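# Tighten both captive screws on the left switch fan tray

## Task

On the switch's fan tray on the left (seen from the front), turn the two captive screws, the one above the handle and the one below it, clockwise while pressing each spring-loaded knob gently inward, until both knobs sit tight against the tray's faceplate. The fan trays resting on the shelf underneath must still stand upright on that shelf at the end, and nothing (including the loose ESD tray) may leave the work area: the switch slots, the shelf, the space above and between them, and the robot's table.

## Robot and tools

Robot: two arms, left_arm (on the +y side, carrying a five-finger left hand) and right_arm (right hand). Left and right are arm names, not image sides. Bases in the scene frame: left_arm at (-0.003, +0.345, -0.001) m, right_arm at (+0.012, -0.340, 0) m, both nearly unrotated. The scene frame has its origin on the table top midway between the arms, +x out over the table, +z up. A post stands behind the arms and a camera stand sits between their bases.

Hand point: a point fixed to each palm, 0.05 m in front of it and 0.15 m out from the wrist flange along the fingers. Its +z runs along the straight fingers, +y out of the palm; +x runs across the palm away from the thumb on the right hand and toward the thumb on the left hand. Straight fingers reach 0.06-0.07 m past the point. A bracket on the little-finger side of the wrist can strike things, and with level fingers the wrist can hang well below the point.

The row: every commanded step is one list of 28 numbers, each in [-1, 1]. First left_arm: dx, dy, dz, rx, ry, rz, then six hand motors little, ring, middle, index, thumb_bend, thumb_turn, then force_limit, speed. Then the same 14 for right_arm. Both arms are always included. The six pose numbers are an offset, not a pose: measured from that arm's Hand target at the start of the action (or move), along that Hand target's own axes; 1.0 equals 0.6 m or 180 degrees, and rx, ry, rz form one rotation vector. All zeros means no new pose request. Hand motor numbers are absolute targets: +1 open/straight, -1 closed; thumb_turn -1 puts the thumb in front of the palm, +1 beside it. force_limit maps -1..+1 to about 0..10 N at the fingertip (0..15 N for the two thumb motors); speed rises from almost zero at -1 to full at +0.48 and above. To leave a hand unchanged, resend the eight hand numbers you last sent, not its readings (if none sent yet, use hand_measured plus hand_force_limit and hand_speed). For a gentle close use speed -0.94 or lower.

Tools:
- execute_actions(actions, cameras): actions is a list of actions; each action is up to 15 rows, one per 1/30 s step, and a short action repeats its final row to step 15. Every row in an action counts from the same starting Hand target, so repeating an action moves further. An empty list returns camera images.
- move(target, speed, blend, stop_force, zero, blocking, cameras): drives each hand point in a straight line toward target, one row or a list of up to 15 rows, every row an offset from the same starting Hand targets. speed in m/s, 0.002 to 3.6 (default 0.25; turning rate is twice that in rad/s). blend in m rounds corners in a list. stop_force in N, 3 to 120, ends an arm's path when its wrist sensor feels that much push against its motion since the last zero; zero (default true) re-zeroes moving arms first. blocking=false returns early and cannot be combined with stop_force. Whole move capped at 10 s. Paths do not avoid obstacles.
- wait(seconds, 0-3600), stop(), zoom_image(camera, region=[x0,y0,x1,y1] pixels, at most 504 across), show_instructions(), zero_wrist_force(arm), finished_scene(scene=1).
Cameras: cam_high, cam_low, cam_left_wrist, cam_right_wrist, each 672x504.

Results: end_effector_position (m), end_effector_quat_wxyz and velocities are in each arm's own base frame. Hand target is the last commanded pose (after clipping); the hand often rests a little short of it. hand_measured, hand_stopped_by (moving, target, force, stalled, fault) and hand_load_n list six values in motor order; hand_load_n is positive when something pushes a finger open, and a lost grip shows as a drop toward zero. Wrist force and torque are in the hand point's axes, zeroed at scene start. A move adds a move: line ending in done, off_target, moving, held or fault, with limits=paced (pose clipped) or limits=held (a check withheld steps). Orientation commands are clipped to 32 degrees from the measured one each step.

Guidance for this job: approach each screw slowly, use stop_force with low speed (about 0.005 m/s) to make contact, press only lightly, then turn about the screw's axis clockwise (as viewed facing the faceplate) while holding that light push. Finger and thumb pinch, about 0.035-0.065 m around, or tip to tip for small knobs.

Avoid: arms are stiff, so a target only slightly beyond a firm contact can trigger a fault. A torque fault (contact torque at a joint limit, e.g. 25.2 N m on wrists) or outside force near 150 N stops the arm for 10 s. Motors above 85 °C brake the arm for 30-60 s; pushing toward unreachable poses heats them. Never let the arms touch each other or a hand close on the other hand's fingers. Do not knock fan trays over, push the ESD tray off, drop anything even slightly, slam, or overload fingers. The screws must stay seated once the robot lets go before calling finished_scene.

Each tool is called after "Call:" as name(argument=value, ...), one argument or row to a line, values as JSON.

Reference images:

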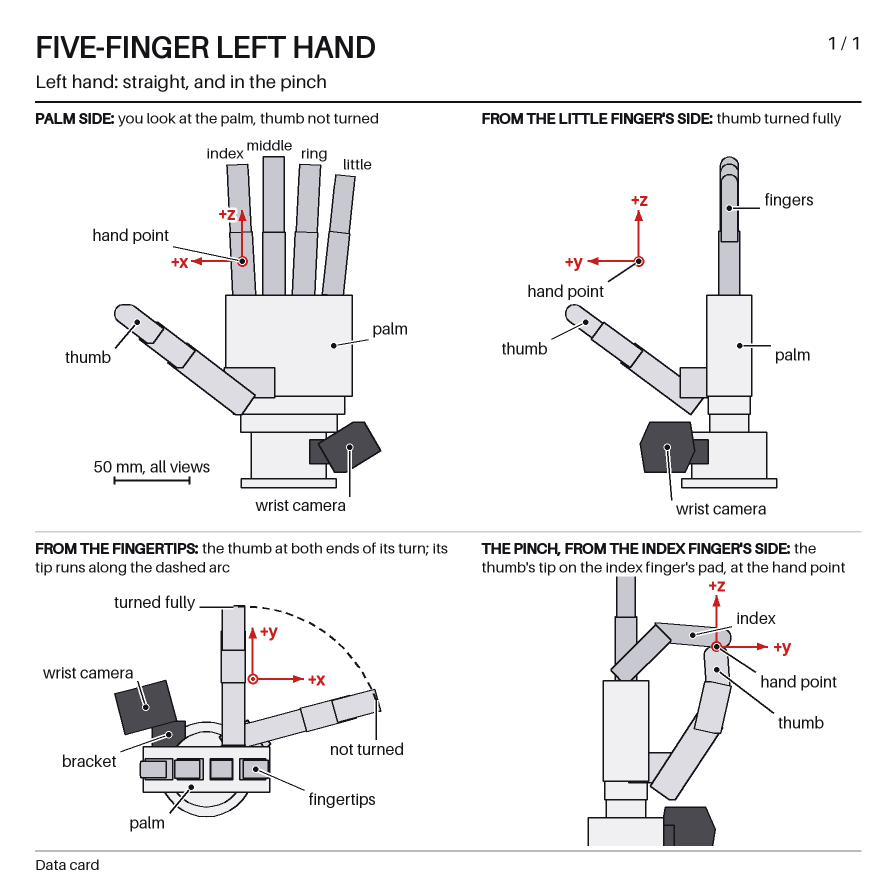

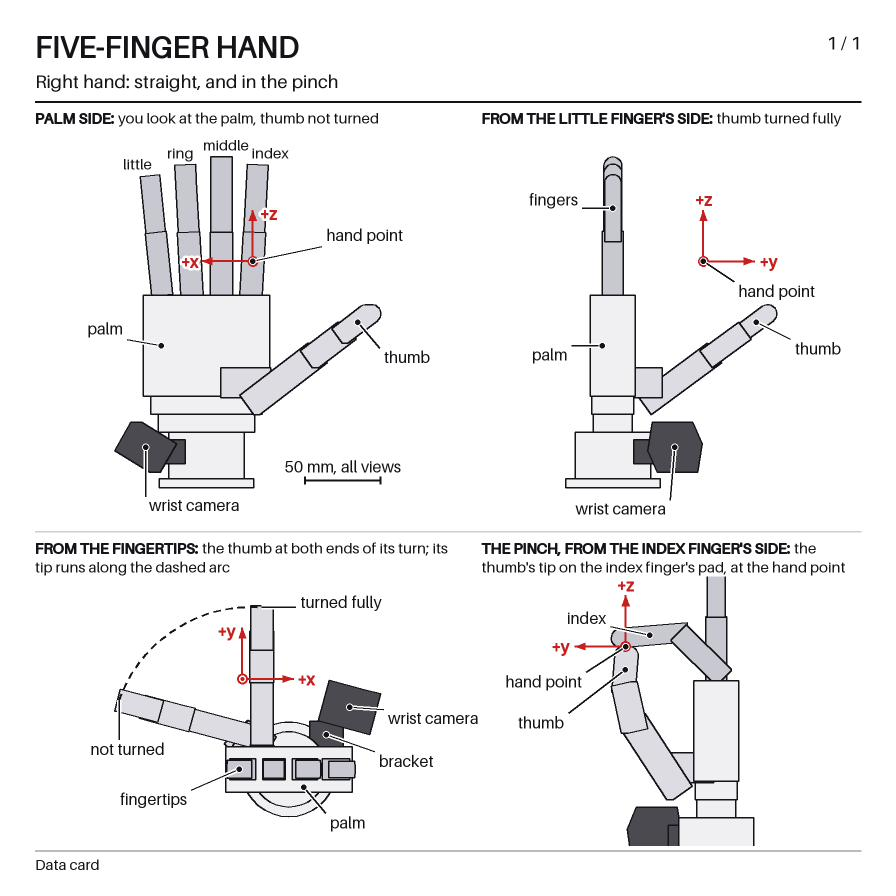

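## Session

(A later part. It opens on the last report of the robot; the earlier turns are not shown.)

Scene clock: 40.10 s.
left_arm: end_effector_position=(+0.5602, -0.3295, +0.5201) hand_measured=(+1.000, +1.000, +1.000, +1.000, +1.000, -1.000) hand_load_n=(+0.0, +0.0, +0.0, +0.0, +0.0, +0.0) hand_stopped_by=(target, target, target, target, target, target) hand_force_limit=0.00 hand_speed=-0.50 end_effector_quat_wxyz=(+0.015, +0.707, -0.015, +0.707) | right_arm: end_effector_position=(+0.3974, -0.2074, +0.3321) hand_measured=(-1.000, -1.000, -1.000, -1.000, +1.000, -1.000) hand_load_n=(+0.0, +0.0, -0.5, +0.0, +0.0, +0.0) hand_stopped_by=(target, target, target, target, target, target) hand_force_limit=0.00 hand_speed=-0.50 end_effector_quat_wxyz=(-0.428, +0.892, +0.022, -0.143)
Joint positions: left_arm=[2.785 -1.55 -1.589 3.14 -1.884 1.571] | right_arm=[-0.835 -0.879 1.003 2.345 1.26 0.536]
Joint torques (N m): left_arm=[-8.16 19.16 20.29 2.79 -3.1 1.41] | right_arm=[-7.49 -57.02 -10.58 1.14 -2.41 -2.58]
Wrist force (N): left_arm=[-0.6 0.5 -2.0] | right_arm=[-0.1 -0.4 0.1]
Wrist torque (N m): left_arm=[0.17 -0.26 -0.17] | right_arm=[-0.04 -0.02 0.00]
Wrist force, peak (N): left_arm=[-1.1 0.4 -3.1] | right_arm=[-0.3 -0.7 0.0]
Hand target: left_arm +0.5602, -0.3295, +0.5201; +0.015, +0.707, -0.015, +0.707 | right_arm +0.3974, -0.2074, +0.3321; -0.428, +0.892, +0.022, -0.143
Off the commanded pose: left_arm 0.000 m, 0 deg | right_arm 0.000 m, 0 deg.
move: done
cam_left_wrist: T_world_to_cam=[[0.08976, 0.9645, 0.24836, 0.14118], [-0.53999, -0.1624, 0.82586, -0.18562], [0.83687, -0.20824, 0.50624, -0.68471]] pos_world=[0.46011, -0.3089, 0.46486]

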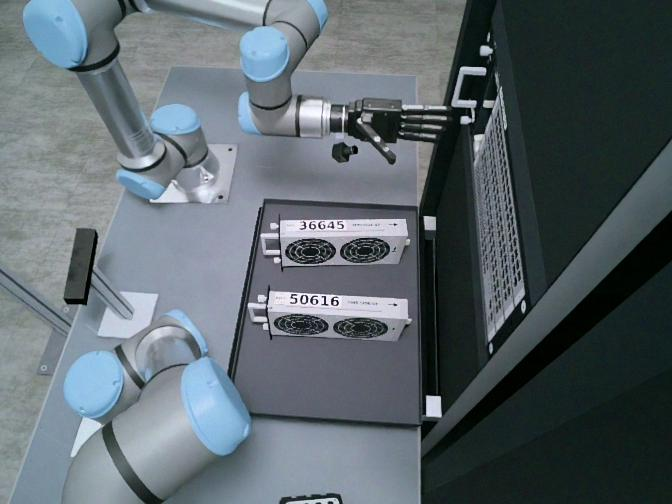

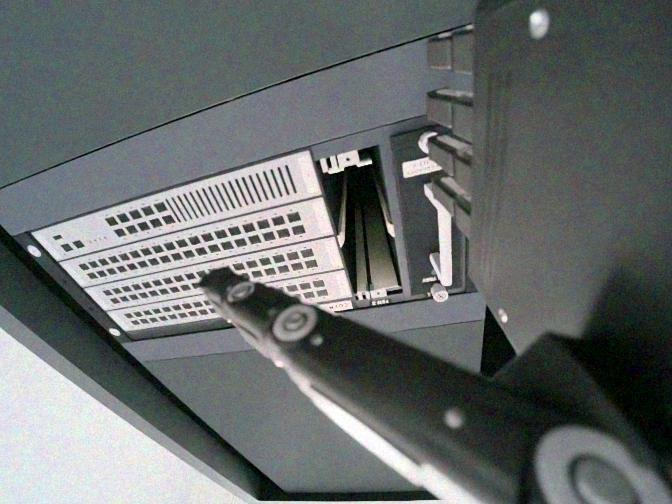

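Call:
move(
  target=[0,0,0,0,0,0,-1,-1,1,-1,1,-1,0,-0.3,0,0,0,0,0,0,-1,-1,-1,-1,1,-1,0,-0.5],
  cameras=["cam_high","cam_left_wrist"],
)

Call:
move(
  target=[0,0,0.05,0,0,0,-1,-1,1,-1,1,-1,0,-0.3,0,0,0,0,0,0,-1,-1,-1,-1,1,-1,0,-0.5],
  speed=0.01,
  stop_force=4,
  cameras=["cam_high","cam_left_wrist"],
)

Call:
zoom_image(
  camera="cam_high",
  region=[400, 20, 520, 160],
)

Call:
zoom_image(
  camera="cam_left_wrist",
  region=[290, 20, 510, 300],
)

Scene clock: 42.13 s.
left_arm: end_effector_position=(+0.5602, -0.3295, +0.5201) hand_measured=(-1.000, -1.000, +1.000, -1.000, +1.000, -1.000) hand_load_n=(+0.0, +0.5, +0.0, +0.0, +0.0, +0.0) hand_stopped_by=(target, target, target, target, target, target) hand_force_limit=0.00 hand_speed=-0.30 end_effector_quat_wxyz=(+0.015, +0.707, -0.015, +0.707) | right_arm: end_effector_position=(+0.3974, -0.2074, +0.3321) hand_measured=(-1.000, -1.000, -1.000, -1.000, +1.000, -1.000) hand_load_n=(+0.0, +0.0, +0.0, +0.0, +0.0, -0.5) hand_stopped_by=(target, target, target, target, target, target) hand_force_limit=0.00 hand_speed=-0.50 end_effector_quat_wxyz=(-0.428, +0.892, +0.022, -0.143)
Joint positions: left_arm=[2.785 -1.55 -1.589 3.14 -1.884 1.571] | right_arm=[-0.835 -0.879 1.003 2.345 1.26 0.536]
Joint torques (N m): left_arm=[-7.69 16.24 33.13 2.24 -1.48 -2.21] | right_arm=[-7.56 -55.76 -9.59 0.96 -2.45 -2.31]
Wrist force (N): left_arm=[-0.9 0.6 -2.0] | right_arm=[-0.1 -0.4 0.1]
Wrist torque (N m): left_arm=[0.18 -0.22 -0.17] | right_arm=[-0.05 -0.01 0.01]
Wrist force, peak (N): left_arm=[-1.2 0.7 -1.9] | right_arm=[0.1 -0.6 -0.3]
Hand target: left_arm +0.5602, -0.3295, +0.5201; +0.015, +0.707, -0.015, +0.707 | right_arm +0.3974, -0.2074, +0.3321; -0.428, +0.892, +0.022, -0.143
Off the commanded pose: left_arm 0.000 m, 0 deg | right_arm 0.000 m, 0 deg.
move: done
cam_left_wrist: T_world_to_cam=[[0.08974, 0.9645, 0.24835, 0.14128], [-0.54006, -0.16239, 0.82581, -0.18552], [0.83683, -0.20823, 0.50631, -0.68483]] pos_world=[0.46021, -0.309, 0.46486]

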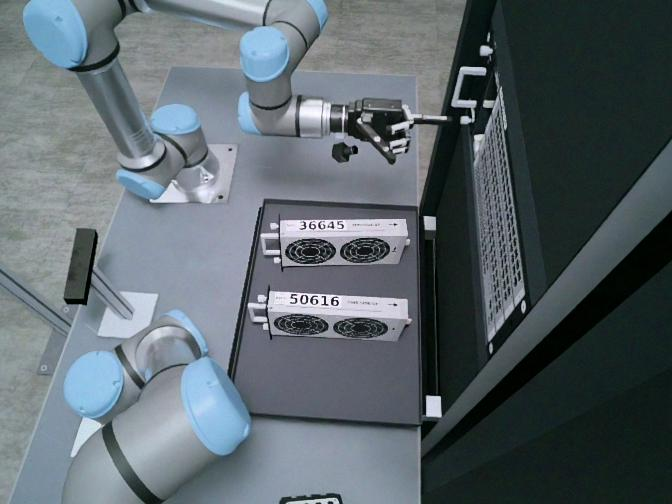

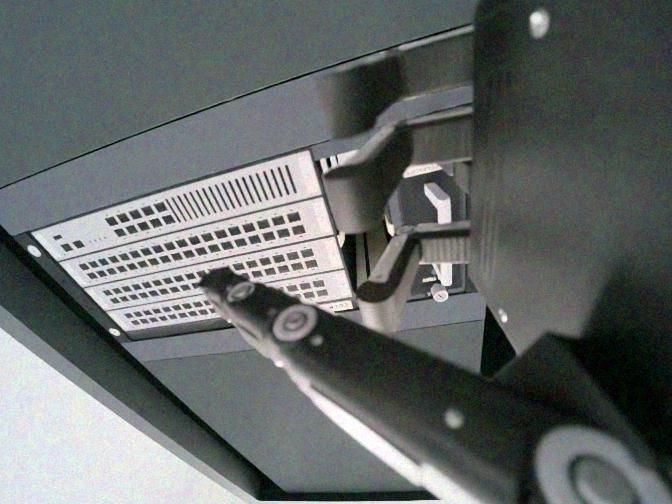

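Scene clock: 45.07 s.
left_arm: end_effector_position=(+0.5795, -0.3304, +0.5201) hand_measured=(-1.000, -1.000, +1.000, -1.000, +1.000, -1.000) hand_load_n=(+0.0, +0.0, -1.0, +0.0, +0.0, +0.0) hand_stopped_by=(target, target, target, target, target, target) hand_force_limit=0.00 hand_speed=-0.30 end_effector_quat_wxyz=(+0.015, +0.707, -0.015, +0.707) | right_arm: end_effector_position=(+0.3974, -0.2074, +0.3321) hand_measured=(-1.000, -1.000, -1.000, -1.000, +1.000, -1.000) hand_load_n=(+0.0, +0.0, +0.0, +0.0, +0.0, +0.0) hand_stopped_by=(target, target, target, target, target, target) hand_force_limit=0.00 hand_speed=-0.50 end_effector_quat_wxyz=(-0.428, +0.892, +0.022, -0.143)
Joint positions: left_arm=[2.8 -1.589 -1.55 3.14 -1.869 1.571] | right_arm=[-0.835 -0.879 1.003 2.345 1.26 0.536]
Joint torques (N m): left_arm=[-7.52 31.28 11.96 2.9 -3.24 -2.08] | right_arm=[-6.37 -54.95 -10.39 1.1 -2.26 -1.98]
Wrist force (N): left_arm=[0.2 1.5 -5.9] | right_arm=[0.1 -0.3 -0.2]
Wrist torque (N m): left_arm=[0.43 -0.40 -0.13] | right_arm=[-0.01 -0.03 0.03]
Wrist force, peak (N): left_arm=[-0.1 1.6 -15.7] | right_arm=[-0.1 -0.6 -0.3]
Hand target: left_arm +0.5795, -0.3304, +0.5201; +0.015, +0.707, -0.015, +0.707 (not the last commanded pose) | right_arm +0.3974, -0.2074, +0.3321; -0.428, +0.892, +0.022, -0.143
Off the commanded pose: left_arm 0.011 m, 0 deg | right_arm 0.000 m, 0 deg.
move: contact (left_arm)
cam_left_wrist: T_world_to_cam=[[0.08979, 0.96452, 0.24827, 0.14034], [-0.54005, -0.1623, 0.82584, -0.17522], [0.83683, -0.20823, 0.50631, -0.70115]] pos_world=[0.47952, -0.3098, 0.46486]

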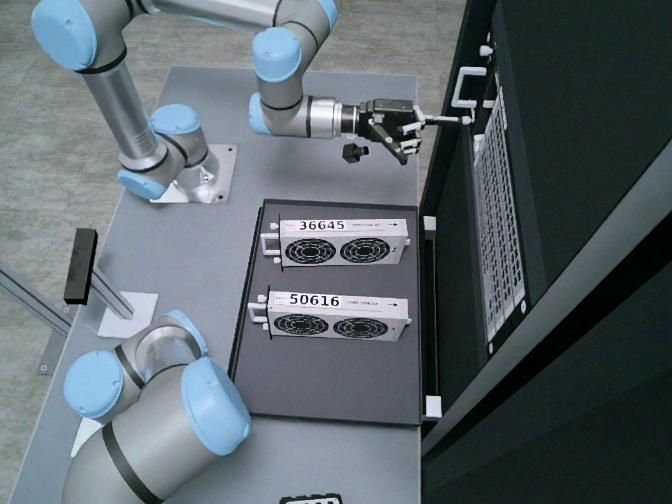

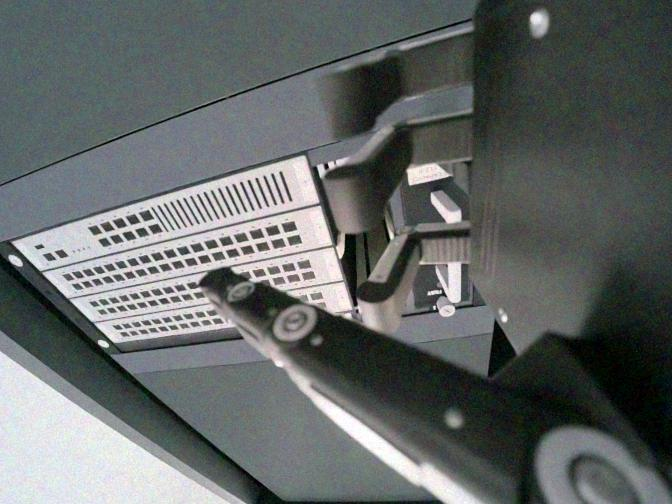

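Scaled by 3.600 from the camera's image (finer frame: 960x720).

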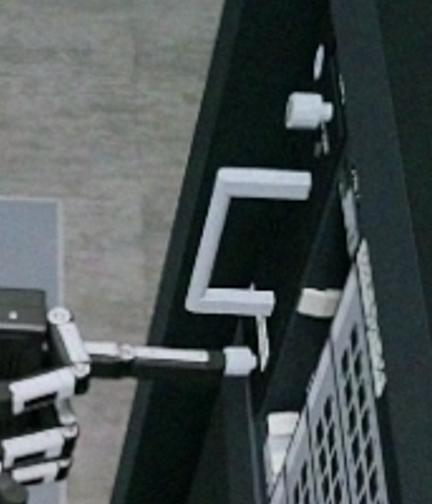

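Scaled by 1.800 from the camera's image (finer frame: 960x720).

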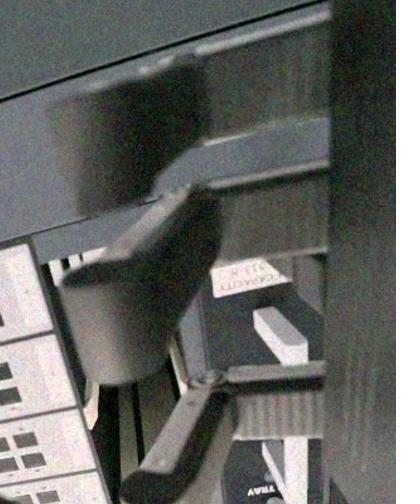

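Call:
move(
  target=[0,0,0.0017,0,0,0,-1,-1,1,-1,1,-1,0,-0.3,0,0,0,0,0,0,-1,-1,-1,-1,1,-1,0,-0.5],
  speed=0.005,
)

Scene clock: 45.97 s.
left_arm: end_effector_position=(+0.5805, -0.3305, +0.5201) hand_measured=(-1.000, -1.000, +1.000, -1.000, +1.000, -1.000) hand_load_n=(+0.0, +0.0, -1.0, +0.0, +0.0, -0.5) hand_stopped_by=(target, target, target, target, target, target) hand_force_limit=0.00 hand_speed=-0.30 end_effector_quat_wxyz=(+0.015, +0.707, -0.015, +0.707) | right_arm: end_effector_position=(+0.3974, -0.2074, +0.3321) hand_measured=(-1.000, -1.000, -1.000, -1.000, +1.000, -1.000) hand_load_n=(+0.0, +0.0, +0.0, +0.0, +0.0, +0.0) hand_stopped_by=(target, target, target, target, target, target) hand_force_limit=0.00 hand_speed=-0.50 end_effector_quat_wxyz=(-0.428, +0.892, +0.022, -0.143)
Joint positions: left_arm=[2.801 -1.591 -1.548 3.14 -1.869 1.571] | right_arm=[-0.835 -0.879 1.003 2.345 1.26 0.536]
Joint torques (N m): left_arm=[17.26 9.7 34.78 2.93 2.95 -2.11] | right_arm=[-7.04 -56.15 -11 1.05 -2.31 -1.89]
Wrist force (N): left_arm=[-1.1 1.7 -36.1] | right_arm=[-0.1 -0.3 0.1]
Wrist torque (N m): left_arm=[2.28 -1.08 -0.21] | right_arm=[-0.03 -0.02 0.02]
Wrist force, peak (N): left_arm=[-1.0 1.4 -36.2] | right_arm=[-0.3 -0.5 -0.1]
Hand target: left_arm +0.5805, -0.3304, +0.5201; +0.015, +0.707, -0.015, +0.707 | right_arm +0.3974, -0.2074, +0.3321; -0.428, +0.892, +0.022, -0.143
Off the commanded pose: left_arm 0.000 m, 0 deg | right_arm 0.000 m, 0 deg.
move: done

Call:
move(
  target=[0,0,-0.0011,0,0,0,-1,-1,1,-1,1,-1,0,-0.3,0,0,0,0,0,0,-1,-1,-1,-1,1,-1,0,-0.5],
  speed=0.005,
)

Call:
move(
  target=[
    [-0.01797,0.00543,0,0,0,0.05556,-1,-1,1,-1,1,-1,0,-0.3,0,0,0,0,0,0,-1,-1,-1,-1,1,-1,0,-0.5],
    [-0.03661,0.00765,0,0,0,0.11111,-1,-1,1,-1,1,-1,0,-0.3,0,0,0,0,0,0,-1,-1,-1,-1,1,-1,0,-0.5],
    [-0.05536,0.0066,0,0,0,0.16667,-1,-1,1,-1,1,-1,0,-0.3,0,0,0,0,0,0,-1,-1,-1,-1,1,-1,0,-0.5],
    [-0.07364,0.00231,0,0,0,0.22222,-1,-1,1,-1,1,-1,0,-0.3,0,0,0,0,0,0,-1,-1,-1,-1,1,-1,0,-0.5],
    [-0.09089,-0.00508,0,0,0,0.27778,-1,-1,1,-1,1,-1,0,-0.3,0,0,0,0,0,0,-1,-1,-1,-1,1,-1,0,-0.5],
    [-0.1066,-0.01536,0,0,0,0.33333,-1,-1,1,-1,1,-1,0,-0.3,0,0,0,0,0,0,-1,-1,-1,-1,1,-1,0,-0.5],
  ],
  speed=0.2,
  blend=[0.002,0.002,0.002,0.002,0.002,0],
  cameras=["cam_high"],
)

Call:
zoom_image(
  camera="cam_high",
  region=[400, 20, 520, 160],
)

Scene clock: 46.67 s.
left_arm: end_effector_position=(+0.5799, -0.3304, +0.5201) hand_measured=(-1.000, -1.000, +1.000, -1.000, +1.000, -1.000) hand_load_n=(+0.0, +0.0, -1.0, +0.0, +0.0, -0.5) hand_stopped_by=(target, target, target, target, target, target) hand_force_limit=0.00 hand_speed=-0.30 end_effector_quat_wxyz=(+0.015, +0.707, -0.015, +0.707) | right_arm: end_effector_position=(+0.3974, -0.2074, +0.3321) hand_measured=(-1.000, -1.000, -1.000, -1.000, +1.000, -1.000) hand_load_n=(+0.0, +0.0, +0.0, +0.0, +0.0, +0.0) hand_stopped_by=(target, target, target, target, target, target) hand_force_limit=0.00 hand_speed=-0.50 end_effector_quat_wxyz=(-0.428, +0.892, +0.022, -0.143)
Joint positions: left_arm=[2.8 -1.589 -1.549 3.14 -1.869 1.571] | right_arm=[-0.835 -0.879 1.003 2.345 1.26 0.536]
Joint torques (N m): left_arm=[-5.24 27.29 12.91 3.91 -3.41 -2.28] | right_arm=[-7.31 -56.74 -10.72 1.09 -2.24 -1.73]
Wrist force (N): left_arm=[0.3 2.0 -15.8] | right_arm=[0.1 -0.5 0.0]
Wrist torque (N m): left_arm=[1.04 -0.64 -0.12] | right_arm=[-0.05 -0.04 0.02]
Wrist force, peak (N): left_arm=[-0.8 1.8 -37.3] | right_arm=[-0.1 -0.6 -0.2]
Hand target: left_arm +0.5799, -0.3304, +0.5201; +0.015, +0.707, -0.015, +0.707 | right_arm +0.3974, -0.2074, +0.3321; -0.428, +0.892, +0.022, -0.143
Off the commanded pose: left_arm 0.000 m, 0 deg | right_arm 0.000 m, 0 deg.
move: done

Scene clock: 49.77 s.
left_arm: end_effector_position=(+0.5804, -0.3212, +0.4562) hand_measured=(-1.000, -1.000, +1.000, -1.000, +1.000, -1.000) hand_load_n=(+0.0, +0.0, +0.0, +0.0, +0.0, +0.0) hand_stopped_by=(target, target, target, target, target, target) hand_force_limit=0.00 hand_speed=-0.30 end_effector_quat_wxyz=(-0.340, +0.604, -0.366, +0.620) | right_arm: end_effector_position=(+0.3974, -0.2074, +0.3321) hand_measured=(-1.000, -1.000, -1.000, -1.000, +1.000, -1.000) hand_load_n=(+0.0, +0.0, +0.0, +0.0, +0.0, +0.0) hand_stopped_by=(target, target, target, target, target, target) hand_force_limit=0.00 hand_speed=-0.50 end_effector_quat_wxyz=(-0.428, +0.892, +0.022, -0.143)
Joint positions: left_arm=[2.814 -1.581 -1.548 3.131 -1.855 2.618] | right_arm=[-0.835 -0.879 1.003 2.345 1.26 0.536]
Joint torques (N m): left_arm=[-10.63 19.28 26.05 3.42 -0.75 2.63] | right_arm=[-7.06 -56.19 -10.42 1.1 -2.36 -1.67]
Wrist force (N): left_arm=[-6.5 -3.7 -9.9] | right_arm=[-0.1 -0.3 0.0]
Wrist torque (N m): left_arm=[0.69 -0.49 -0.48] | right_arm=[-0.02 -0.01 0.02]
Wrist force, peak (N): left_arm=[-7.4 -6.7 -14.7] | right_arm=[0.1 -0.7 -0.1]
Hand target: left_arm +0.5804, -0.3212, +0.4561; -0.340, +0.604, -0.366, +0.620 | right_arm +0.3974, -0.2074, +0.3321; -0.428, +0.892, +0.022, -0.143
Off the commanded pose: left_arm 0.000 m, 0 deg | right_arm 0.000 m, 0 deg.
move: done

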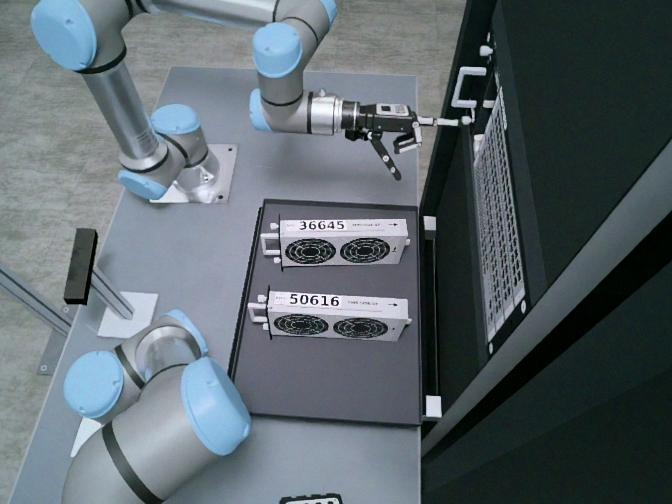

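Scaled by 3.600 from the camera's image (finer frame: 960x720).

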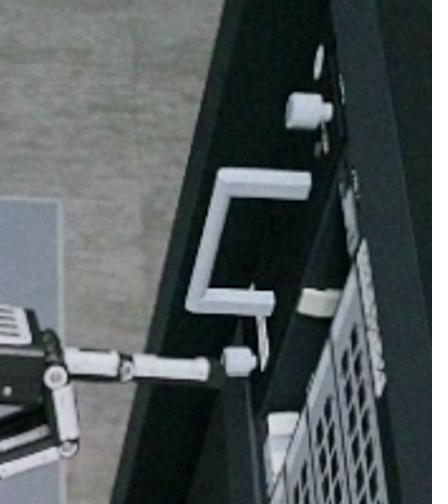

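Call:
move(
  target=[
    [-0.01797,0.00543,0,0,0,0.05556,-1,-1,1,-1,1,-1,0,-0.3,0,0,0,0,0,0,-1,-1,-1,-1,1,-1,0,-0.5],
    [-0.03661,0.00765,0,0,0,0.11111,-1,-1,1,-1,1,-1,0,-0.3,0,0,0,0,0,0,-1,-1,-1,-1,1,-1,0,-0.5],
    [-0.05536,0.0066,0,0,0,0.16667,-1,-1,1,-1,1,-1,0,-0.3,0,0,0,0,0,0,-1,-1,-1,-1,1,-1,0,-0.5],
    [-0.07364,0.00231,0,0,0,0.22222,-1,-1,1,-1,1,-1,0,-0.3,0,0,0,0,0,0,-1,-1,-1,-1,1,-1,0,-0.5],
    [-0.09089,-0.00508,0,0,0,0.27778,-1,-1,1,-1,1,-1,0,-0.3,0,0,0,0,0,0,-1,-1,-1,-1,1,-1,0,-0.5],
    [-0.1066,-0.01536,0,0,0,0.33333,-1,-1,1,-1,1,-1,0,-0.3,0,0,0,0,0,0,-1,-1,-1,-1,1,-1,0,-0.5],
  ],
  speed=0.25,
  blend=[0.002,0.002,0.002,0.002,0.002,0],
)

Call:
move(
  target=[
    [-0.01797,0.00543,0,0,0,0.05556,-1,-1,1,-1,1,-1,0,-0.3,0,0,0,0,0,0,-1,-1,-1,-1,1,-1,0,-0.5],
    [-0.03661,0.00765,0,0,0,0.11111,-1,-1,1,-1,1,-1,0,-0.3,0,0,0,0,0,0,-1,-1,-1,-1,1,-1,0,-0.5],
    [-0.05536,0.0066,0,0,0,0.16667,-1,-1,1,-1,1,-1,0,-0.3,0,0,0,0,0,0,-1,-1,-1,-1,1,-1,0,-0.5],
    [-0.07364,0.00231,0,0,0,0.22222,-1,-1,1,-1,1,-1,0,-0.3,0,0,0,0,0,0,-1,-1,-1,-1,1,-1,0,-0.5],
    [-0.09089,-0.00508,0,0,0,0.27778,-1,-1,1,-1,1,-1,0,-0.3,0,0,0,0,0,0,-1,-1,-1,-1,1,-1,0,-0.5],
    [-0.1066,-0.01536,0,0,0,0.33333,-1,-1,1,-1,1,-1,0,-0.3,0,0,0,0,0,0,-1,-1,-1,-1,1,-1,0,-0.5],
  ],
  speed=0.25,
  blend=[0.002,0.002,0.002,0.002,0.002,0],
  cameras=["cam_high","cam_left_wrist"],
)

Call:
zoom_image(
  camera="cam_high",
  region=[400, 20, 520, 160],
)

Scene clock: 52.87 s.
left_arm: end_effector_position=(+0.5830, -0.2613, +0.4322) hand_measured=(-1.000, -1.000, +1.000, -1.000, +1.000, -1.000) hand_load_n=(+0.0, +0.0, -1.0, +0.0, +0.0, +0.5) hand_stopped_by=(target, target, target, target, target, target) hand_force_limit=0.00 hand_speed=-0.30 end_effector_quat_wxyz=(+0.605, -0.340, +0.619, -0.367) | right_arm: end_effector_position=(+0.3974, -0.2074, +0.3321) hand_measured=(-1.000, -1.000, -1.000, -1.000, +1.000, -1.000) hand_load_n=(+0.0, +0.0, +0.0, +0.0, +0.0, +0.0) hand_stopped_by=(target, target, target, target, target, target) hand_force_limit=0.00 hand_speed=-0.50 end_effector_quat_wxyz=(-0.428, +0.892, +0.022, -0.143)
Joint positions: left_arm=[2.814 -1.582 -1.53 3.113 -1.856 3.665] | right_arm=[-0.835 -0.879 1.003 2.345 1.26 0.536]
Joint torques (N m): left_arm=[-5.97 18.85 12.4 3.1 -1.61 2.75] | right_arm=[-7.12 -55.72 -9.92 1.21 -2.53 -0.99]
Wrist force (N): left_arm=[-2.4 2.3 -6.0] | right_arm=[0.0 -0.4 0.0]
Wrist torque (N m): left_arm=[0.46 -0.30 -0.38] | right_arm=[-0.03 -0.03 0.02]
Wrist force, peak (N): left_arm=[-6.7 -3.2 -9.7] | right_arm=[-0.2 -0.6 -0.2]
Hand target: left_arm +0.5830, -0.2613, +0.4321; +0.605, -0.340, +0.619, -0.367 | right_arm +0.3974, -0.2074, +0.3321; -0.428, +0.892, +0.022, -0.143
Off the commanded pose: left_arm 0.000 m, 0 deg | right_arm 0.000 m, 0 deg.
move: done

Scene clock: 55.43 s.
left_arm: end_effector_position=(+0.5851, -0.2106, +0.4720) hand_measured=(-1.000, -1.000, +1.000, -1.000, +1.000, -1.000) hand_load_n=(+0.0, +0.0, -3.0, +0.0, +0.0, +0.0) hand_stopped_by=(target, target, target, target, target, target) hand_force_limit=0.00 hand_speed=-0.30 end_effector_quat_wxyz=(+0.707, +0.015, +0.707, -0.015) | right_arm: end_effector_position=(+0.3974, -0.2074, +0.3321) hand_measured=(-1.000, -1.000, -1.000, -1.000, +1.000, -1.000) hand_load_n=(+0.0, +0.0, +0.0, +0.0, +0.0, +0.0) hand_stopped_by=(target, target, target, target, target, target) hand_force_limit=0.00 hand_speed=-0.50 end_effector_quat_wxyz=(-0.428, +0.892, +0.022, -0.143)
Joint positions: left_arm=[2.799 -1.591 -1.513 3.105 -1.87 4.712] | right_arm=[-0.835 -0.879 1.003 2.345 1.26 0.536]
Joint torques (N m): left_arm=[0.11 28.34 14.11 3.53 -0.17 2.58] | right_arm=[-7.22 -56.27 -10.48 1.18 -2.35 -0.79]
Wrist force (N): left_arm=[1.2 3.7 -7.3] | right_arm=[0.1 -0.3 0.0]
Wrist torque (N m): left_arm=[0.47 0.00 -0.02] | right_arm=[-0.02 -0.04 0.03]
Wrist force, peak (N): left_arm=[3.1 3.9 -8.0] | right_arm=[0.1 -0.6 0.0]
Hand target: left_arm +0.5851, -0.2105, +0.4721; +0.707, +0.015, +0.707, -0.015 | right_arm +0.3974, -0.2074, +0.3321; -0.428, +0.892, +0.022, -0.143
Off the commanded pose: left_arm 0.000 m, 0 deg | right_arm 0.000 m, 0 deg.
move: done
cam_left_wrist: T_world_to_cam=[[0.00752, -0.96878, -0.2478, -0.08852], [-0.52218, 0.20753, -0.8272, 0.73464], [0.8528, 0.13561, -0.50432, -0.11643]] pos_world=[0.48357, -0.22243, 0.52704]

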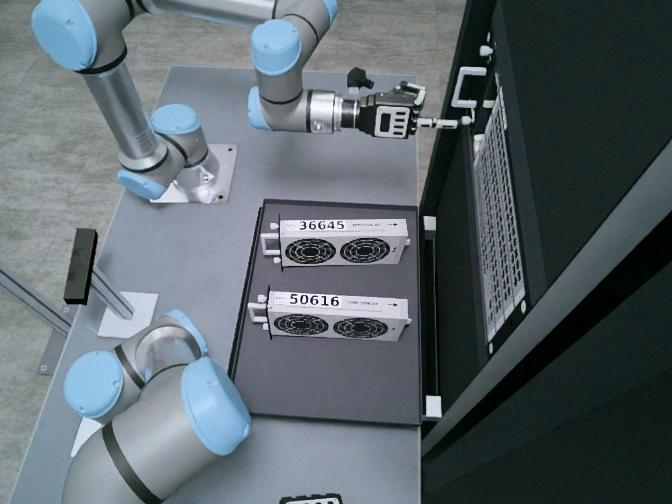

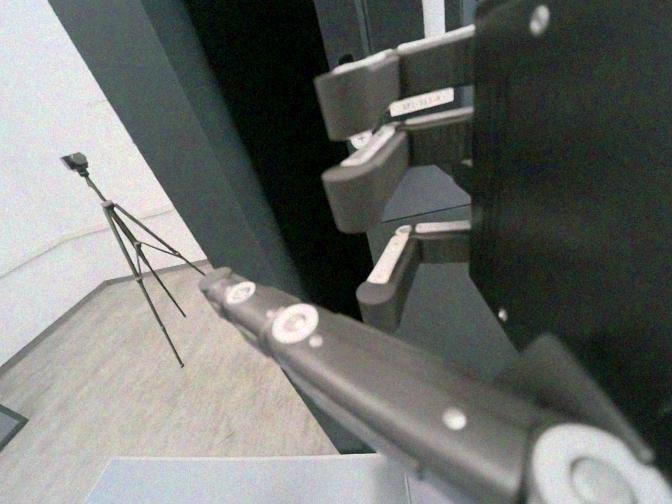

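Scaled by 3.600 from the camera's image (finer frame: 960x720).

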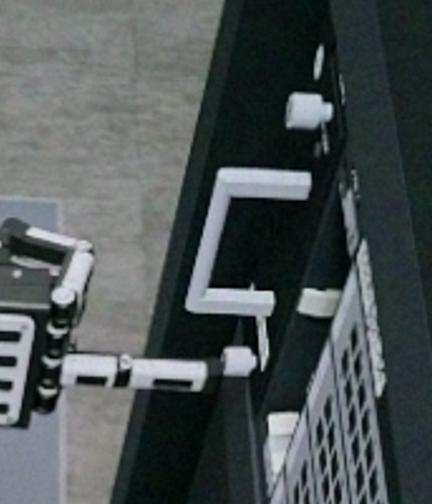

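Call:
move(
  target=[
    [-0.01797,0.00543,0,0,0,0.05556,-1,-1,1,-1,1,-1,0,-0.3,0,0,0,0,0,0,-1,-1,-1,-1,1,-1,0,-0.5],
    [-0.03661,0.00765,0,0,0,0.11111,-1,-1,1,-1,1,-1,0,-0.3,0,0,0,0,0,0,-1,-1,-1,-1,1,-1,0,-0.5],
    [-0.05536,0.0066,0,0,0,0.16667,-1,-1,1,-1,1,-1,0,-0.3,0,0,0,0,0,0,-1,-1,-1,-1,1,-1,0,-0.5],
    [-0.07364,0.00231,0,0,0,0.22222,-1,-1,1,-1,1,-1,0,-0.3,0,0,0,0,0,0,-1,-1,-1,-1,1,-1,0,-0.5],
    [-0.09089,-0.00508,0,0,0,0.27778,-1,-1,1,-1,1,-1,0,-0.3,0,0,0,0,0,0,-1,-1,-1,-1,1,-1,0,-0.5],
    [-0.1066,-0.01536,0,0,0,0.33333,-1,-1,1,-1,1,-1,0,-0.3,0,0,0,0,0,0,-1,-1,-1,-1,1,-1,0,-0.5],
    [-0.12029,-0.02821,0,0,0,0.38889,-1,-1,1,-1,1,-1,0,-0.3,0,0,0,0,0,0,-1,-1,-1,-1,1,-1,0,-0.5],
  ],
  speed=0.25,
  blend=[0.002,0.002,0.002,0.002,0.002,0.002,0],
)

Call:
move(
  target=[0,0,-0.01,0,0,0,-1,-1,1,-1,1,-1,0,-0.3,0,0,0,0,0,0,-1,-1,-1,-1,1,-1,0,-0.5],
  speed=0.05,
  cameras=["cam_high","cam_left_wrist"],
)

Call:
zoom_image(
  camera="cam_high",
  region=[400, 20, 520, 160],
)

Call:
zoom_image(
  camera="cam_left_wrist",
  region=[290, 20, 510, 300],
)

Scene clock: 58.77 s.
left_arm: end_effector_position=(+0.5843, -0.2274, +0.5442) hand_measured=(-1.000, -1.000, +1.000, -1.000, +1.000, -1.000) hand_load_n=(+0.0, -0.5, +0.0, +0.0, +0.0, +0.0) hand_stopped_by=(target, target, target, target, target, target) hand_force_limit=0.00 hand_speed=-0.30 end_effector_quat_wxyz=(+0.588, +0.417, +0.570, +0.393) | right_arm: end_effector_position=(+0.3974, -0.2074, +0.3321) hand_measured=(-1.000, -1.000, -1.000, -1.000, +1.000, -1.000) hand_load_n=(+0.0, +0.0, +0.0, +0.5, +0.0, +0.0) hand_stopped_by=(target, target, target, target, target, target) hand_force_limit=0.00 hand_speed=-0.50 end_effector_quat_wxyz=(-0.428, +0.892, +0.022, -0.143)
Joint positions: left_arm=[2.784 -1.599 -1.516 3.117 -1.885 5.934] | right_arm=[-0.835 -0.879 1.003 2.345 1.26 0.536]
Joint torques (N m): left_arm=[9.73 31.39 16.66 2.77 3.73 2.61] | right_arm=[-7.05 -55.05 -11.43 1.12 -2.19 -0.2]
Wrist force (N): left_arm=[1.7 -0.6 -6.9] | right_arm=[0.0 -0.4 -0.1]
Wrist torque (N m): left_arm=[0.35 -0.01 0.29] | right_arm=[-0.04 -0.02 0.01]
Wrist force, peak (N): left_arm=[7.9 4.3 -9.9] | right_arm=[-0.1 -0.7 -0.1]
Hand target: left_arm +0.5843, -0.2274, +0.5443; +0.588, +0.418, +0.570, +0.393 | right_arm +0.3974, -0.2074, +0.3321; -0.428, +0.892, +0.022, -0.143
Off the commanded pose: left_arm 0.000 m, 0 deg | right_arm 0.000 m, 0 deg.
move: done

Scene clock: 59.27 s.
left_arm: end_effector_position=(+0.5782, -0.2272, +0.5442) hand_measured=(-1.000, -1.000, +1.000, -1.000, +1.000, -1.000) hand_load_n=(+0.0, +0.0, +0.0, +0.5, +0.0, +0.0) hand_stopped_by=(target, target, target, target, target, target) hand_force_limit=0.00 hand_speed=-0.30 end_effector_quat_wxyz=(+0.588, +0.418, +0.570, +0.393) | right_arm: end_effector_position=(+0.3974, -0.2074, +0.3321) hand_measured=(-1.000, -1.000, -1.000, -1.000, +1.000, -1.000) hand_load_n=(+0.0, +0.0, +0.0, +0.0, +0.0, +0.0) hand_stopped_by=(target, target, target, target, target, target) hand_force_limit=0.00 hand_speed=-0.50 end_effector_quat_wxyz=(-0.428, +0.892, +0.022, -0.143)
Joint positions: left_arm=[2.78 -1.587 -1.528 3.117 -1.89 5.934] | right_arm=[-0.835 -0.879 1.003 2.345 1.26 0.536]
Joint torques (N m): left_arm=[9.02 19.65 32.18 2.59 2.86 2.69] | right_arm=[-6.81 -55.18 -11.31 1.14 -2.11 -0.24]
Wrist force (N): left_arm=[-1.1 -0.5 -1.1] | right_arm=[0.0 -0.6 -0.3]
Wrist torque (N m): left_arm=[0.02 0.06 0.07] | right_arm=[-0.05 -0.02 0.01]
Wrist force, peak (N): left_arm=[1.2 -0.9 -6.6] | right_arm=[0.0 -0.6 -0.3]
Hand target: left_arm +0.5783, -0.2271, +0.5442; +0.588, +0.418, +0.570, +0.393 | right_arm +0.3974, -0.2074, +0.3321; -0.428, +0.892, +0.022, -0.143
Off the commanded pose: left_arm 0.000 m, 0 deg | right_arm 0.000 m, 0 deg.
move: done
cam_left_wrist: T_world_to_cam=[[0.04563, -0.09962, -0.99398, 0.49482], [-0.49507, 0.86197, -0.10912, 0.53641], [0.86765, 0.49707, -0.00998, -0.26742]] pos_world=[0.47501, -0.28015, 0.5477]

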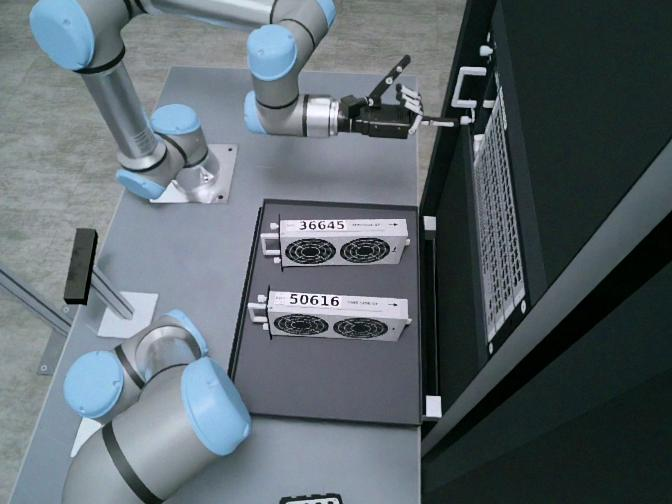

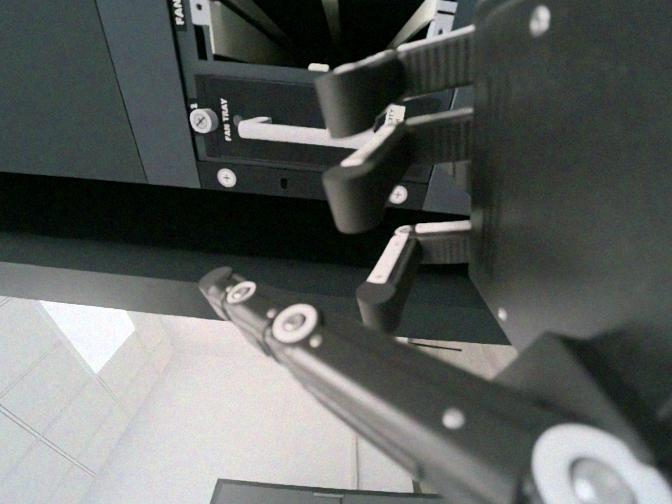

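Scaled by 3.600 from the camera's image (finer frame: 960x720).

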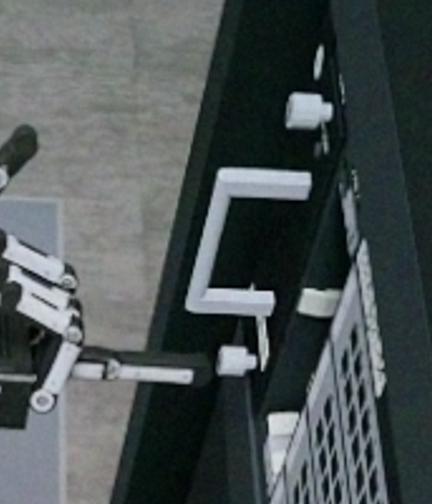

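Scaled by 1.800 from the camera's image (finer frame: 960x720).

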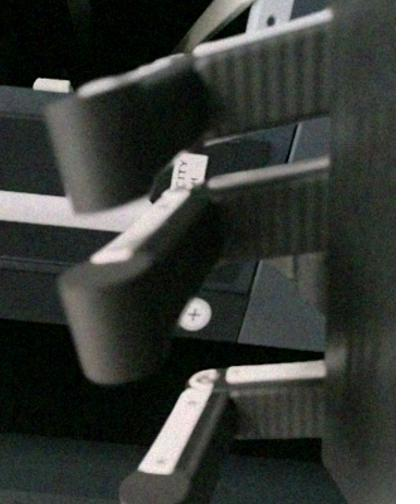

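Call:
move(
  target=[
    [0,0,-0.06,0,0,0,-1,-1,1,-1,1,-1,0,-0.3,0,0,0,0,0,0,-1,-1,-1,-1,1,-1,0,-0.5],
    [0.06,-0.14,-0.06,0,0,-0.5,-1,-1,1,-1,1,-1,0,-0.3,0,0,0,0,0,0,-1,-1,-1,-1,1,-1,0,-0.5],
    [-0.08,-0.2,-0.06,0,0,-1,-1,-1,1,-1,1,-1,0,-0.3,0,0,0,0,0,0,-1,-1,-1,-1,1,-1,0,-0.5],
    [-0.14,-0.06,-0.06,0,0,0.5,-1,-1,1,-1,1,-1,0,-0.3,0,0,0,0,0,0,-1,-1,-1,-1,1,-1,0,-0.5],
    [0,0,-0.06,0,0,0,-1,-1,1,-1,1,-1,0,-0.3,0,0,0,0,0,0,-1,-1,-1,-1,1,-1,0,-0.5],
    [0.06,-0.14,-0.06,0,0,-0.5,-1,-1,1,-1,1,-1,0,-0.3,0,0,0,0,0,0,-1,-1,-1,-1,1,-1,0,-0.5],
    [-0.08,-0.2,-0.06,0,0,-1,-1,-1,1,-1,1,-1,0,-0.3,0,0,0,0,0,0,-1,-1,-1,-1,1,-1,0,-0.5],
    [-0.14765,-0.09661,-0.06,0,0,0.6111,-1,-1,1,-1,1,-1,0,-0.3,0,0,0,0,0,0,-1,-1,-1,-1,1,-1,0,-0.5],
  ],
  speed=0.75,
  blend=[0.02,0.02,0.02,0.02,0.02,0.02,0.02,0],
)

Call:
move(
  target=[0,0,0,0,0,0,1,1,1,1,1,-1,0,-0.2,0,0,0,0,0,0,-1,-1,-1,-1,1,-1,0,-0.5],
  cameras=["cam_high","cam_left_wrist"],
)

Call:
zoom_image(
  camera="cam_left_wrist",
  region=[390, 100, 470, 180],
)

Scene clock: 67.67 s.
left_arm: end_effector_position=(+0.5379, -0.3286, +0.5200) hand_measured=(-1.000, -1.000, +1.000, -1.000, +1.000, -1.000) hand_load_n=(+0.0, +0.0, +0.0, +0.0, +0.0, -0.5) hand_stopped_by=(target, target, target, target, target, target) hand_force_limit=0.00 hand_speed=-0.30 end_effector_quat_wxyz=(+0.015, +0.707, -0.015, +0.707) end_effector_velocity=(+0.000, +0.000, +0.001) end_effector_angular_velocity=(-0.008, +0.000, +0.000) | right_arm: end_effector_position=(+0.3974, -0.2074, +0.3321) hand_measured=(-1.000, -1.000, -1.000, -1.000, +1.000, -1.000) hand_load_n=(+0.0, +0.0, +0.0, +0.0, +0.0, +0.0) hand_stopped_by=(target, target, target, target, target, target) hand_force_limit=0.00 hand_speed=-0.50 end_effector_quat_wxyz=(-0.428, +0.892, +0.022, -0.143)
Joint positions: left_arm=[2.766 -1.506 -1.63 3.138 -1.903 -4.712] | right_arm=[-0.835 -0.879 1.003 2.345 1.26 0.536]
Joint velocities: left_arm=[0 0 0 0 0 -0.007] | right_arm=[within noise]
Joint torques (N m): left_arm=[7.3 28.7 11.94 2.43 2.87 -2.6] | right_arm=[-5.77 -54.68 -11.21 1.16 -2.15 0.68]
Wrist force (N): left_arm=[-0.9 -0.2 -2.1] | right_arm=[0.0 -0.5 0.0]
Wrist torque (N m): left_arm=[0.04 -0.20 -0.09] | right_arm=[-0.05 -0.02 0.01]
Wrist force, peak (N): left_arm=[-0.7 -0.3 -3.8] | right_arm=[0.0 -0.7 0.0]
Hand target: left_arm +0.5379, -0.3286, +0.5201; +0.015, +0.707, -0.015, +0.707 | right_arm +0.3974, -0.2074, +0.3321; -0.428, +0.892, +0.022, -0.143
Off the commanded pose: left_arm 0.000 m, 0 deg | right_arm 0.000 m, 0 deg.
move: done; blend cut to 0.018 m at target 1

Scene clock: 68.87 s.
left_arm: end_effector_position=(+0.5379, -0.3286, +0.5201) hand_measured=(+1.000, +1.000, +1.000, +1.000, +1.000, -1.000) hand_load_n=(+0.0, +0.0, +0.0, +0.0, +0.0, +0.0) hand_stopped_by=(target, target, target, target, target, target) hand_force_limit=0.00 hand_speed=-0.20 end_effector_quat_wxyz=(+0.015, +0.707, -0.015, +0.707) | right_arm: end_effector_position=(+0.3974, -0.2074, +0.3321) hand_measured=(-1.000, -1.000, -1.000, -1.000, +1.000, -1.000) hand_load_n=(+0.0, +0.0, +0.0, +0.0, +0.0, +0.0) hand_stopped_by=(target, target, target, target, target, target) hand_force_limit=0.00 hand_speed=-0.50 end_effector_quat_wxyz=(-0.428, +0.892, +0.022, -0.143)
Joint positions: left_arm=[2.766 -1.506 -1.63 3.138 -1.903 -4.712] | right_arm=[-0.835 -0.879 1.003 2.345 1.26 0.536]
Joint torques (N m): left_arm=[8.74 28.78 12.49 2.74 2.71 -2.39] | right_arm=[-6.01 -54.55 -10.71 1.3 -2.16 0.94]
Wrist force (N): left_arm=[-1.1 -0.2 -2.1] | right_arm=[-0.2 -0.5 -0.2]
Wrist torque (N m): left_arm=[0.06 -0.18 -0.07] | right_arm=[-0.04 0.01 0.00]
Wrist force, peak (N): left_arm=[-1.1 -0.2 -2.3] | right_arm=[-0.1 -0.6 -0.3]
Hand target: left_arm +0.5379, -0.3286, +0.5201; +0.015, +0.707, -0.015, +0.707 | right_arm +0.3974, -0.2074, +0.3321; -0.428, +0.892, +0.022, -0.143
Off the commanded pose: left_arm 0.000 m, 0 deg | right_arm 0.000 m, 0 deg.
move: done
cam_left_wrist: T_world_to_cam=[[0.08979, 0.96452, 0.24827, 0.14236], [-0.54005, -0.1623, 0.82584, -0.19731], [0.83683, -0.20823, 0.50631, -0.66591]] pos_world=[0.43791, -0.308, 0.46476]

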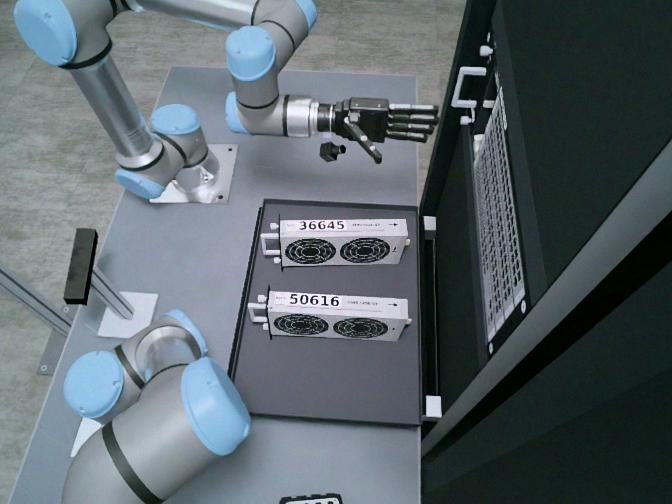

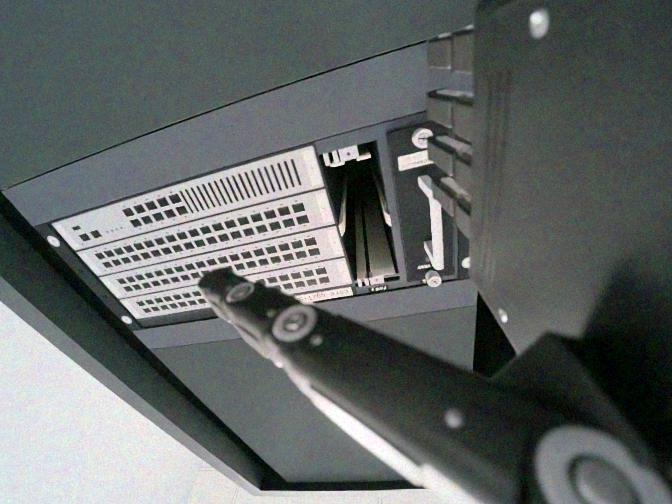

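Scaled by 6.300 from the camera's image (finer frame: 960x720).

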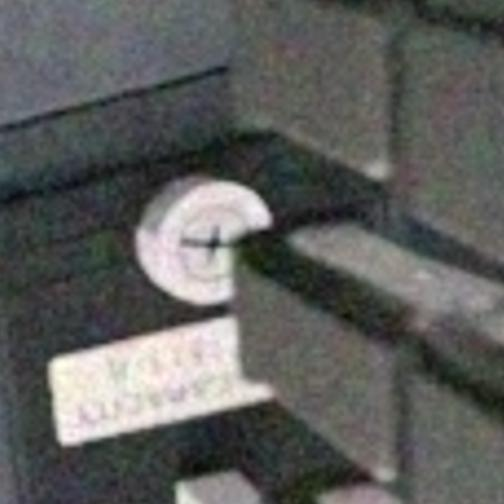

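Call:
move(
  target=[
    [0,0,0,0,0,0,-1,-1,1,-1,1,-1,0,-0.1,0,0,0,0,0,0,-1,-1,-1,-1,1,-1,0,-0.5],
    [0,0,0.063,0,0,0,-1,-1,1,-1,1,-1,0,-0.1,0,0,0,0,0,0,-1,-1,-1,-1,1,-1,0,-0.5],
  ],
  speed=0.1,
)

Call:
move(
  target=[0,0,0.02,0,0,0,-1,-1,1,-1,1,-1,0,-0.1,0,0,0,0,0,0,-1,-1,-1,-1,1,-1,0,-0.5],
  speed=0.004,
  stop_force=3,
)

Scene clock: 70.97 s.
left_arm: end_effector_position=(+0.5757, -0.3302, +0.5202) hand_measured=(-1.000, -1.000, +1.000, -1.000, +1.000, -1.000) hand_load_n=(+0.0, +0.0, +0.5, +0.0, +0.0, -0.5) hand_stopped_by=(target, target, target, target, target, target) hand_force_limit=0.00 hand_speed=-0.10 end_effector_quat_wxyz=(+0.015, +0.706, -0.015, +0.707) | right_arm: end_effector_position=(+0.3974, -0.2074, +0.3321) hand_measured=(-1.000, -1.000, -1.000, -1.000, +1.000, -1.000) hand_load_n=(+0.0, +0.0, +0.0, +0.0, +0.0, +0.0) hand_stopped_by=(target, target, target, target, target, target) hand_force_limit=0.00 hand_speed=-0.50 end_effector_quat_wxyz=(-0.428, +0.892, +0.022, -0.143)
Joint positions: left_arm=[2.797 -1.581 -1.558 3.14 -1.872 -4.712] | right_arm=[-0.835 -0.879 1.003 2.345 1.26 0.536]
Joint torques (N m): left_arm=[-8.01 20.31 18.37 -0.11 -3 -2.36] | right_arm=[-6.54 -54.12 -11.36 1.25 -2.17 0.96]
Wrist force (N): left_arm=[-0.9 0.3 -2.2] | right_arm=[-0.1 -0.5 0.0]
Wrist torque (N m): left_arm=[0.14 -0.22 -0.04] | right_arm=[-0.05 -0.02 0.01]
Wrist force, peak (N): left_arm=[-1.3 -0.1 -3.1] | right_arm=[-0.2 -0.6 -0.3]
Hand target: left_arm +0.5757, -0.3302, +0.5201; +0.015, +0.707, -0.015, +0.707 | right_arm +0.3974, -0.2074, +0.3321; -0.428, +0.892, +0.022, -0.143
Off the commanded pose: left_arm 0.000 m, 0 deg | right_arm 0.000 m, 0 deg.
move: done

Scene clock: 72.93 s.
left_arm: end_effector_position=(+0.5794, -0.3304, +0.5201) hand_measured=(-1.000, -1.000, +1.000, -1.000, +1.000, -1.000) hand_load_n=(+0.0, +0.0, -0.5, +0.0, +0.0, +0.0) hand_stopped_by=(target, target, target, target, target, target) hand_force_limit=0.00 hand_speed=-0.10 end_effector_quat_wxyz=(+0.015, +0.707, -0.015, +0.707) | right_arm: end_effector_position=(+0.3974, -0.2074, +0.3321) hand_measured=(-1.000, -1.000, -1.000, -1.000, +1.000, -1.000) hand_load_n=(+0.0, +0.0, +0.0, +0.0, +0.0, +0.0) hand_stopped_by=(target, target, target, target, target, target) hand_force_limit=0.00 hand_speed=-0.50 end_effector_quat_wxyz=(-0.428, +0.892, +0.022, -0.143)
Joint positions: left_arm=[2.8 -1.588 -1.55 3.14 -1.87 -4.712] | right_arm=[-0.835 -0.879 1.003 2.345 1.26 0.536]
Joint torques (N m): left_arm=[-7.89 30.89 10.41 0.62 -3.17 -2.4] | right_arm=[-5.94 -55.31 -11.59 1.14 -1.96 1.17]
Wrist force (N): left_arm=[-0.3 0.9 -5.1] | right_arm=[-0.1 -0.4 -0.1]
Wrist torque (N m): left_arm=[0.29 -0.32 -0.03] | right_arm=[-0.03 -0.02 0.01]
Wrist force, peak (N): left_arm=[-0.2 1.7 -6.2] | right_arm=[0.0 -0.5 0.1]
Hand target: left_arm +0.5794, -0.3304, +0.5201; +0.015, +0.707, -0.015, +0.707 (not the last commanded pose) | right_arm +0.3974, -0.2074, +0.3321; -0.428, +0.892, +0.022, -0.143
Off the commanded pose: left_arm 0.008 m, 0 deg | right_arm 0.000 m, 0 deg.
move: contact (left_arm)

Call:
move(
  target=[0,0,0.0008,0,0,0,-1,-1,1,-1,1,-1,0,-0.1,0,0,0,0,0,0,-1,-1,-1,-1,1,-1,0,-0.5],
  speed=0.005,
)

Call:
move(
  target=[-0.01797,0.00543,0,0,0,0.05556,-1,-1,1,-1,1,-1,0,-0.1,0,0,0,0,0,0,-1,-1,-1,-1,1,-1,0,-0.5],
  speed=0.1,
)

Call:
move(
  target=[-0.01797,0.00543,0,0,0,0.05556,-1,-1,1,-1,1,-1,0,-0.1,0,0,0,0,0,0,-1,-1,-1,-1,1,-1,0,-0.5],
  speed=0.1,
)

Call:
move(
  target=[-0.01797,0.00543,0,0,0,0.05556,-1,-1,1,-1,1,-1,0,-0.1,0,0,0,0,0,0,-1,-1,-1,-1,1,-1,0,-0.5],
  speed=0.1,
)

Scene clock: 73.77 s.
left_arm: end_effector_position=(+0.5799, -0.3304, +0.5201) hand_measured=(-1.000, -1.000, +1.000, -1.000, +1.000, -1.000) hand_load_n=(+0.0, +0.0, -1.5, +0.0, +0.0, +0.0) hand_stopped_by=(target, target, target, target, target, target) hand_force_limit=0.00 hand_speed=-0.10 end_effector_quat_wxyz=(+0.015, +0.707, -0.015, +0.707) | right_arm: end_effector_position=(+0.3974, -0.2074, +0.3321) hand_measured=(-1.000, -1.000, -1.000, -1.000, +1.000, -1.000) hand_load_n=(+0.0, +0.0, +0.5, +0.0, +0.0, +0.0) hand_stopped_by=(target, target, target, target, target, target) hand_force_limit=0.00 hand_speed=-0.50 end_effector_quat_wxyz=(-0.428, +0.892, +0.022, -0.143)
Joint positions: left_arm=[2.8 -1.589 -1.549 3.14 -1.869 -4.712] | right_arm=[-0.835 -0.879 1.003 2.345 1.26 0.536]
Joint torques (N m): left_arm=[11.99 14.16 34.74 0.68 2.57 -2.44] | right_arm=[-6.13 -55.08 -11.57 1.15 -2.19 1.31]
Wrist force (N): left_arm=[-1.5 2.2 -13.1] | right_arm=[0.0 -0.3 0.0]
Wrist torque (N m): left_arm=[0.87 -0.43 -0.13] | right_arm=[-0.03 -0.04 0.02]
Wrist force, peak (N): left_arm=[-1.5 2.2 -13.1] | right_arm=[0.2 -0.5 0.0]
Hand target: left_arm +0.5799, -0.3304, +0.5201; +0.015, +0.707, -0.015, +0.707 | right_arm +0.3974, -0.2074, +0.3321; -0.428, +0.892, +0.022, -0.143
Off the commanded pose: left_arm 0.000 m, 0 deg | right_arm 0.000 m, 0 deg.
move: done

Scene clock: 75.07 s.
left_arm: end_effector_position=(+0.5798, -0.3336, +0.5093) hand_measured=(-1.000, -1.000, +1.000, -1.000, +1.000, -1.000) hand_load_n=(+0.0, +0.0, +0.0, +0.0, +0.0, -0.5) hand_stopped_by=(target, target, target, target, target, target) hand_force_limit=0.00 hand_speed=-0.10 end_effector_quat_wxyz=(-0.046, +0.703, -0.077, +0.706) | right_arm: end_effector_position=(+0.3974, -0.2074, +0.3321) hand_measured=(-1.000, -1.000, -1.000, -1.000, +1.000, -1.000) hand_load_n=(+0.0, +0.0, +0.0, +0.0, +0.0, +0.0) hand_stopped_by=(target, target, target, target, target, target) hand_force_limit=0.00 hand_speed=-0.50 end_effector_quat_wxyz=(-0.428, +0.892, +0.022, -0.143)
Joint positions: left_arm=[2.803 -1.588 -1.551 3.139 -1.866 -4.538] | right_arm=[-0.835 -0.879 1.003 2.345 1.26 0.536]
Joint torques (N m): left_arm=[9.35 28 34.27 2.09 2.79 -0.99] | right_arm=[-5.7 -54.28 -11.41 1.27 -2.02 1.46]
Wrist force (N): left_arm=[-3.4 0.5 -14.9] | right_arm=[0.2 -0.4 -0.1]
Wrist torque (N m): left_arm=[0.92 -0.53 -0.27] | right_arm=[-0.03 -0.05 0.03]
Wrist force, peak (N): left_arm=[-0.8 2.2 -18.1] | right_arm=[0.2 -0.7 -0.1]
Hand target: left_arm +0.5798, -0.3337, +0.5093; -0.046, +0.703, -0.077, +0.706 | right_arm +0.3974, -0.2074, +0.3321; -0.428, +0.892, +0.022, -0.143
Off the commanded pose: left_arm 0.000 m, 0 deg | right_arm 0.000 m, 0 deg.
move: done

Scene clock: 76.37 s.
left_arm: end_effector_position=(+0.5798, -0.3350, +0.4981) hand_measured=(-1.000, -1.000, +1.000, -1.000, +1.000, -1.000) hand_load_n=(+0.0, +0.0, +0.5, +0.0, +0.0, +0.0) hand_stopped_by=(target, target, target, target, target, target) hand_force_limit=0.00 hand_speed=-0.10 end_effector_quat_wxyz=(-0.108, +0.693, -0.137, +0.699) | right_arm: end_effector_position=(+0.3974, -0.2074, +0.3321) hand_measured=(-1.000, -1.000, -1.000, -1.000, +1.000, -1.000) hand_load_n=(+0.0, +0.0, +0.0, +0.0, +0.0, +0.0) hand_stopped_by=(target, target, target, target, target, target) hand_force_limit=0.00 hand_speed=-0.50 end_effector_quat_wxyz=(-0.428, +0.892, +0.022, -0.143)
Joint positions: left_arm=[2.806 -1.586 -1.551 3.139 -1.864 -4.363] | right_arm=[-0.835 -0.879 1.003 2.345 1.26 0.536]
Joint torques (N m): left_arm=[1.12 27.65 35.26 2.52 5.64 -0.69] | right_arm=[-6.15 -53.68 -12.01 1.38 -2.2 1.68]
Wrist force (N): left_arm=[-7.3 -7.4 -15.1] | right_arm=[-0.1 -0.5 0.1]
Wrist torque (N m): left_arm=[1.11 -0.65 -0.37] | right_arm=[-0.05 -0.02 0.01]
Wrist force, peak (N): left_arm=[-6.7 -7.9 -15.8] | right_arm=[0.1 -0.7 -0.3]
Hand target: left_arm +0.5797, -0.3350, +0.4982; -0.108, +0.693, -0.137, +0.699 | right_arm +0.3974, -0.2074, +0.3321; -0.428, +0.892, +0.022, -0.143
Off the commanded pose: left_arm 0.000 m, 0 deg | right_arm 0.000 m, 0 deg.
move: done

Scene clock: 77.67 s.
left_arm: end_effector_position=(+0.5798, -0.3344, +0.4869) hand_measured=(-1.000, -1.000, +1.000, -1.000, +1.000, -1.000) hand_load_n=(+0.0, +0.0, +0.5, +0.0, +0.0, -0.5) hand_stopped_by=(target, target, target, target, target, target) hand_force_limit=0.00 hand_speed=-0.10 end_effector_quat_wxyz=(-0.168, +0.679, -0.197, +0.687) | right_arm: end_effector_position=(+0.3974, -0.2074, +0.3321) hand_measured=(-1.000, -1.000, -1.000, -1.000, +1.000, -1.000) hand_load_n=(+0.0, +0.0, +0.0, +0.0, +0.0, +0.0) hand_stopped_by=(target, target, target, target, target, target) hand_force_limit=0.00 hand_speed=-0.50 end_effector_quat_wxyz=(-0.428, +0.892, +0.022, -0.143)
Joint positions: left_arm=[2.808 -1.585 -1.551 3.137 -1.861 -4.189] | right_arm=[-0.835 -0.879 1.003 2.345 1.26 0.536]
Joint torques (N m): left_arm=[-0.8 25.31 36.31 1.91 6.17 -0.84] | right_arm=[-5.8 -53.73 -10.8 1.36 -2.17 1.91]
Wrist force (N): left_arm=[-8.1 -8.0 -13.7] | right_arm=[0.1 -0.4 -0.2]
Wrist torque (N m): left_arm=[1.12 -0.70 -0.43] | right_arm=[-0.03 -0.03 0.02]
Wrist force, peak (N): left_arm=[-8.9 -6.8 -15.8] | right_arm=[0.0 -0.6 -0.3]
Hand target: left_arm +0.5798, -0.3344, +0.4869; -0.168, +0.679, -0.197, +0.687 | right_arm +0.3974, -0.2074, +0.3321; -0.428, +0.892, +0.022, -0.143
Off the commanded pose: left_arm 0.000 m, 0 deg | right_arm 0.000 m, 0 deg.
move: done


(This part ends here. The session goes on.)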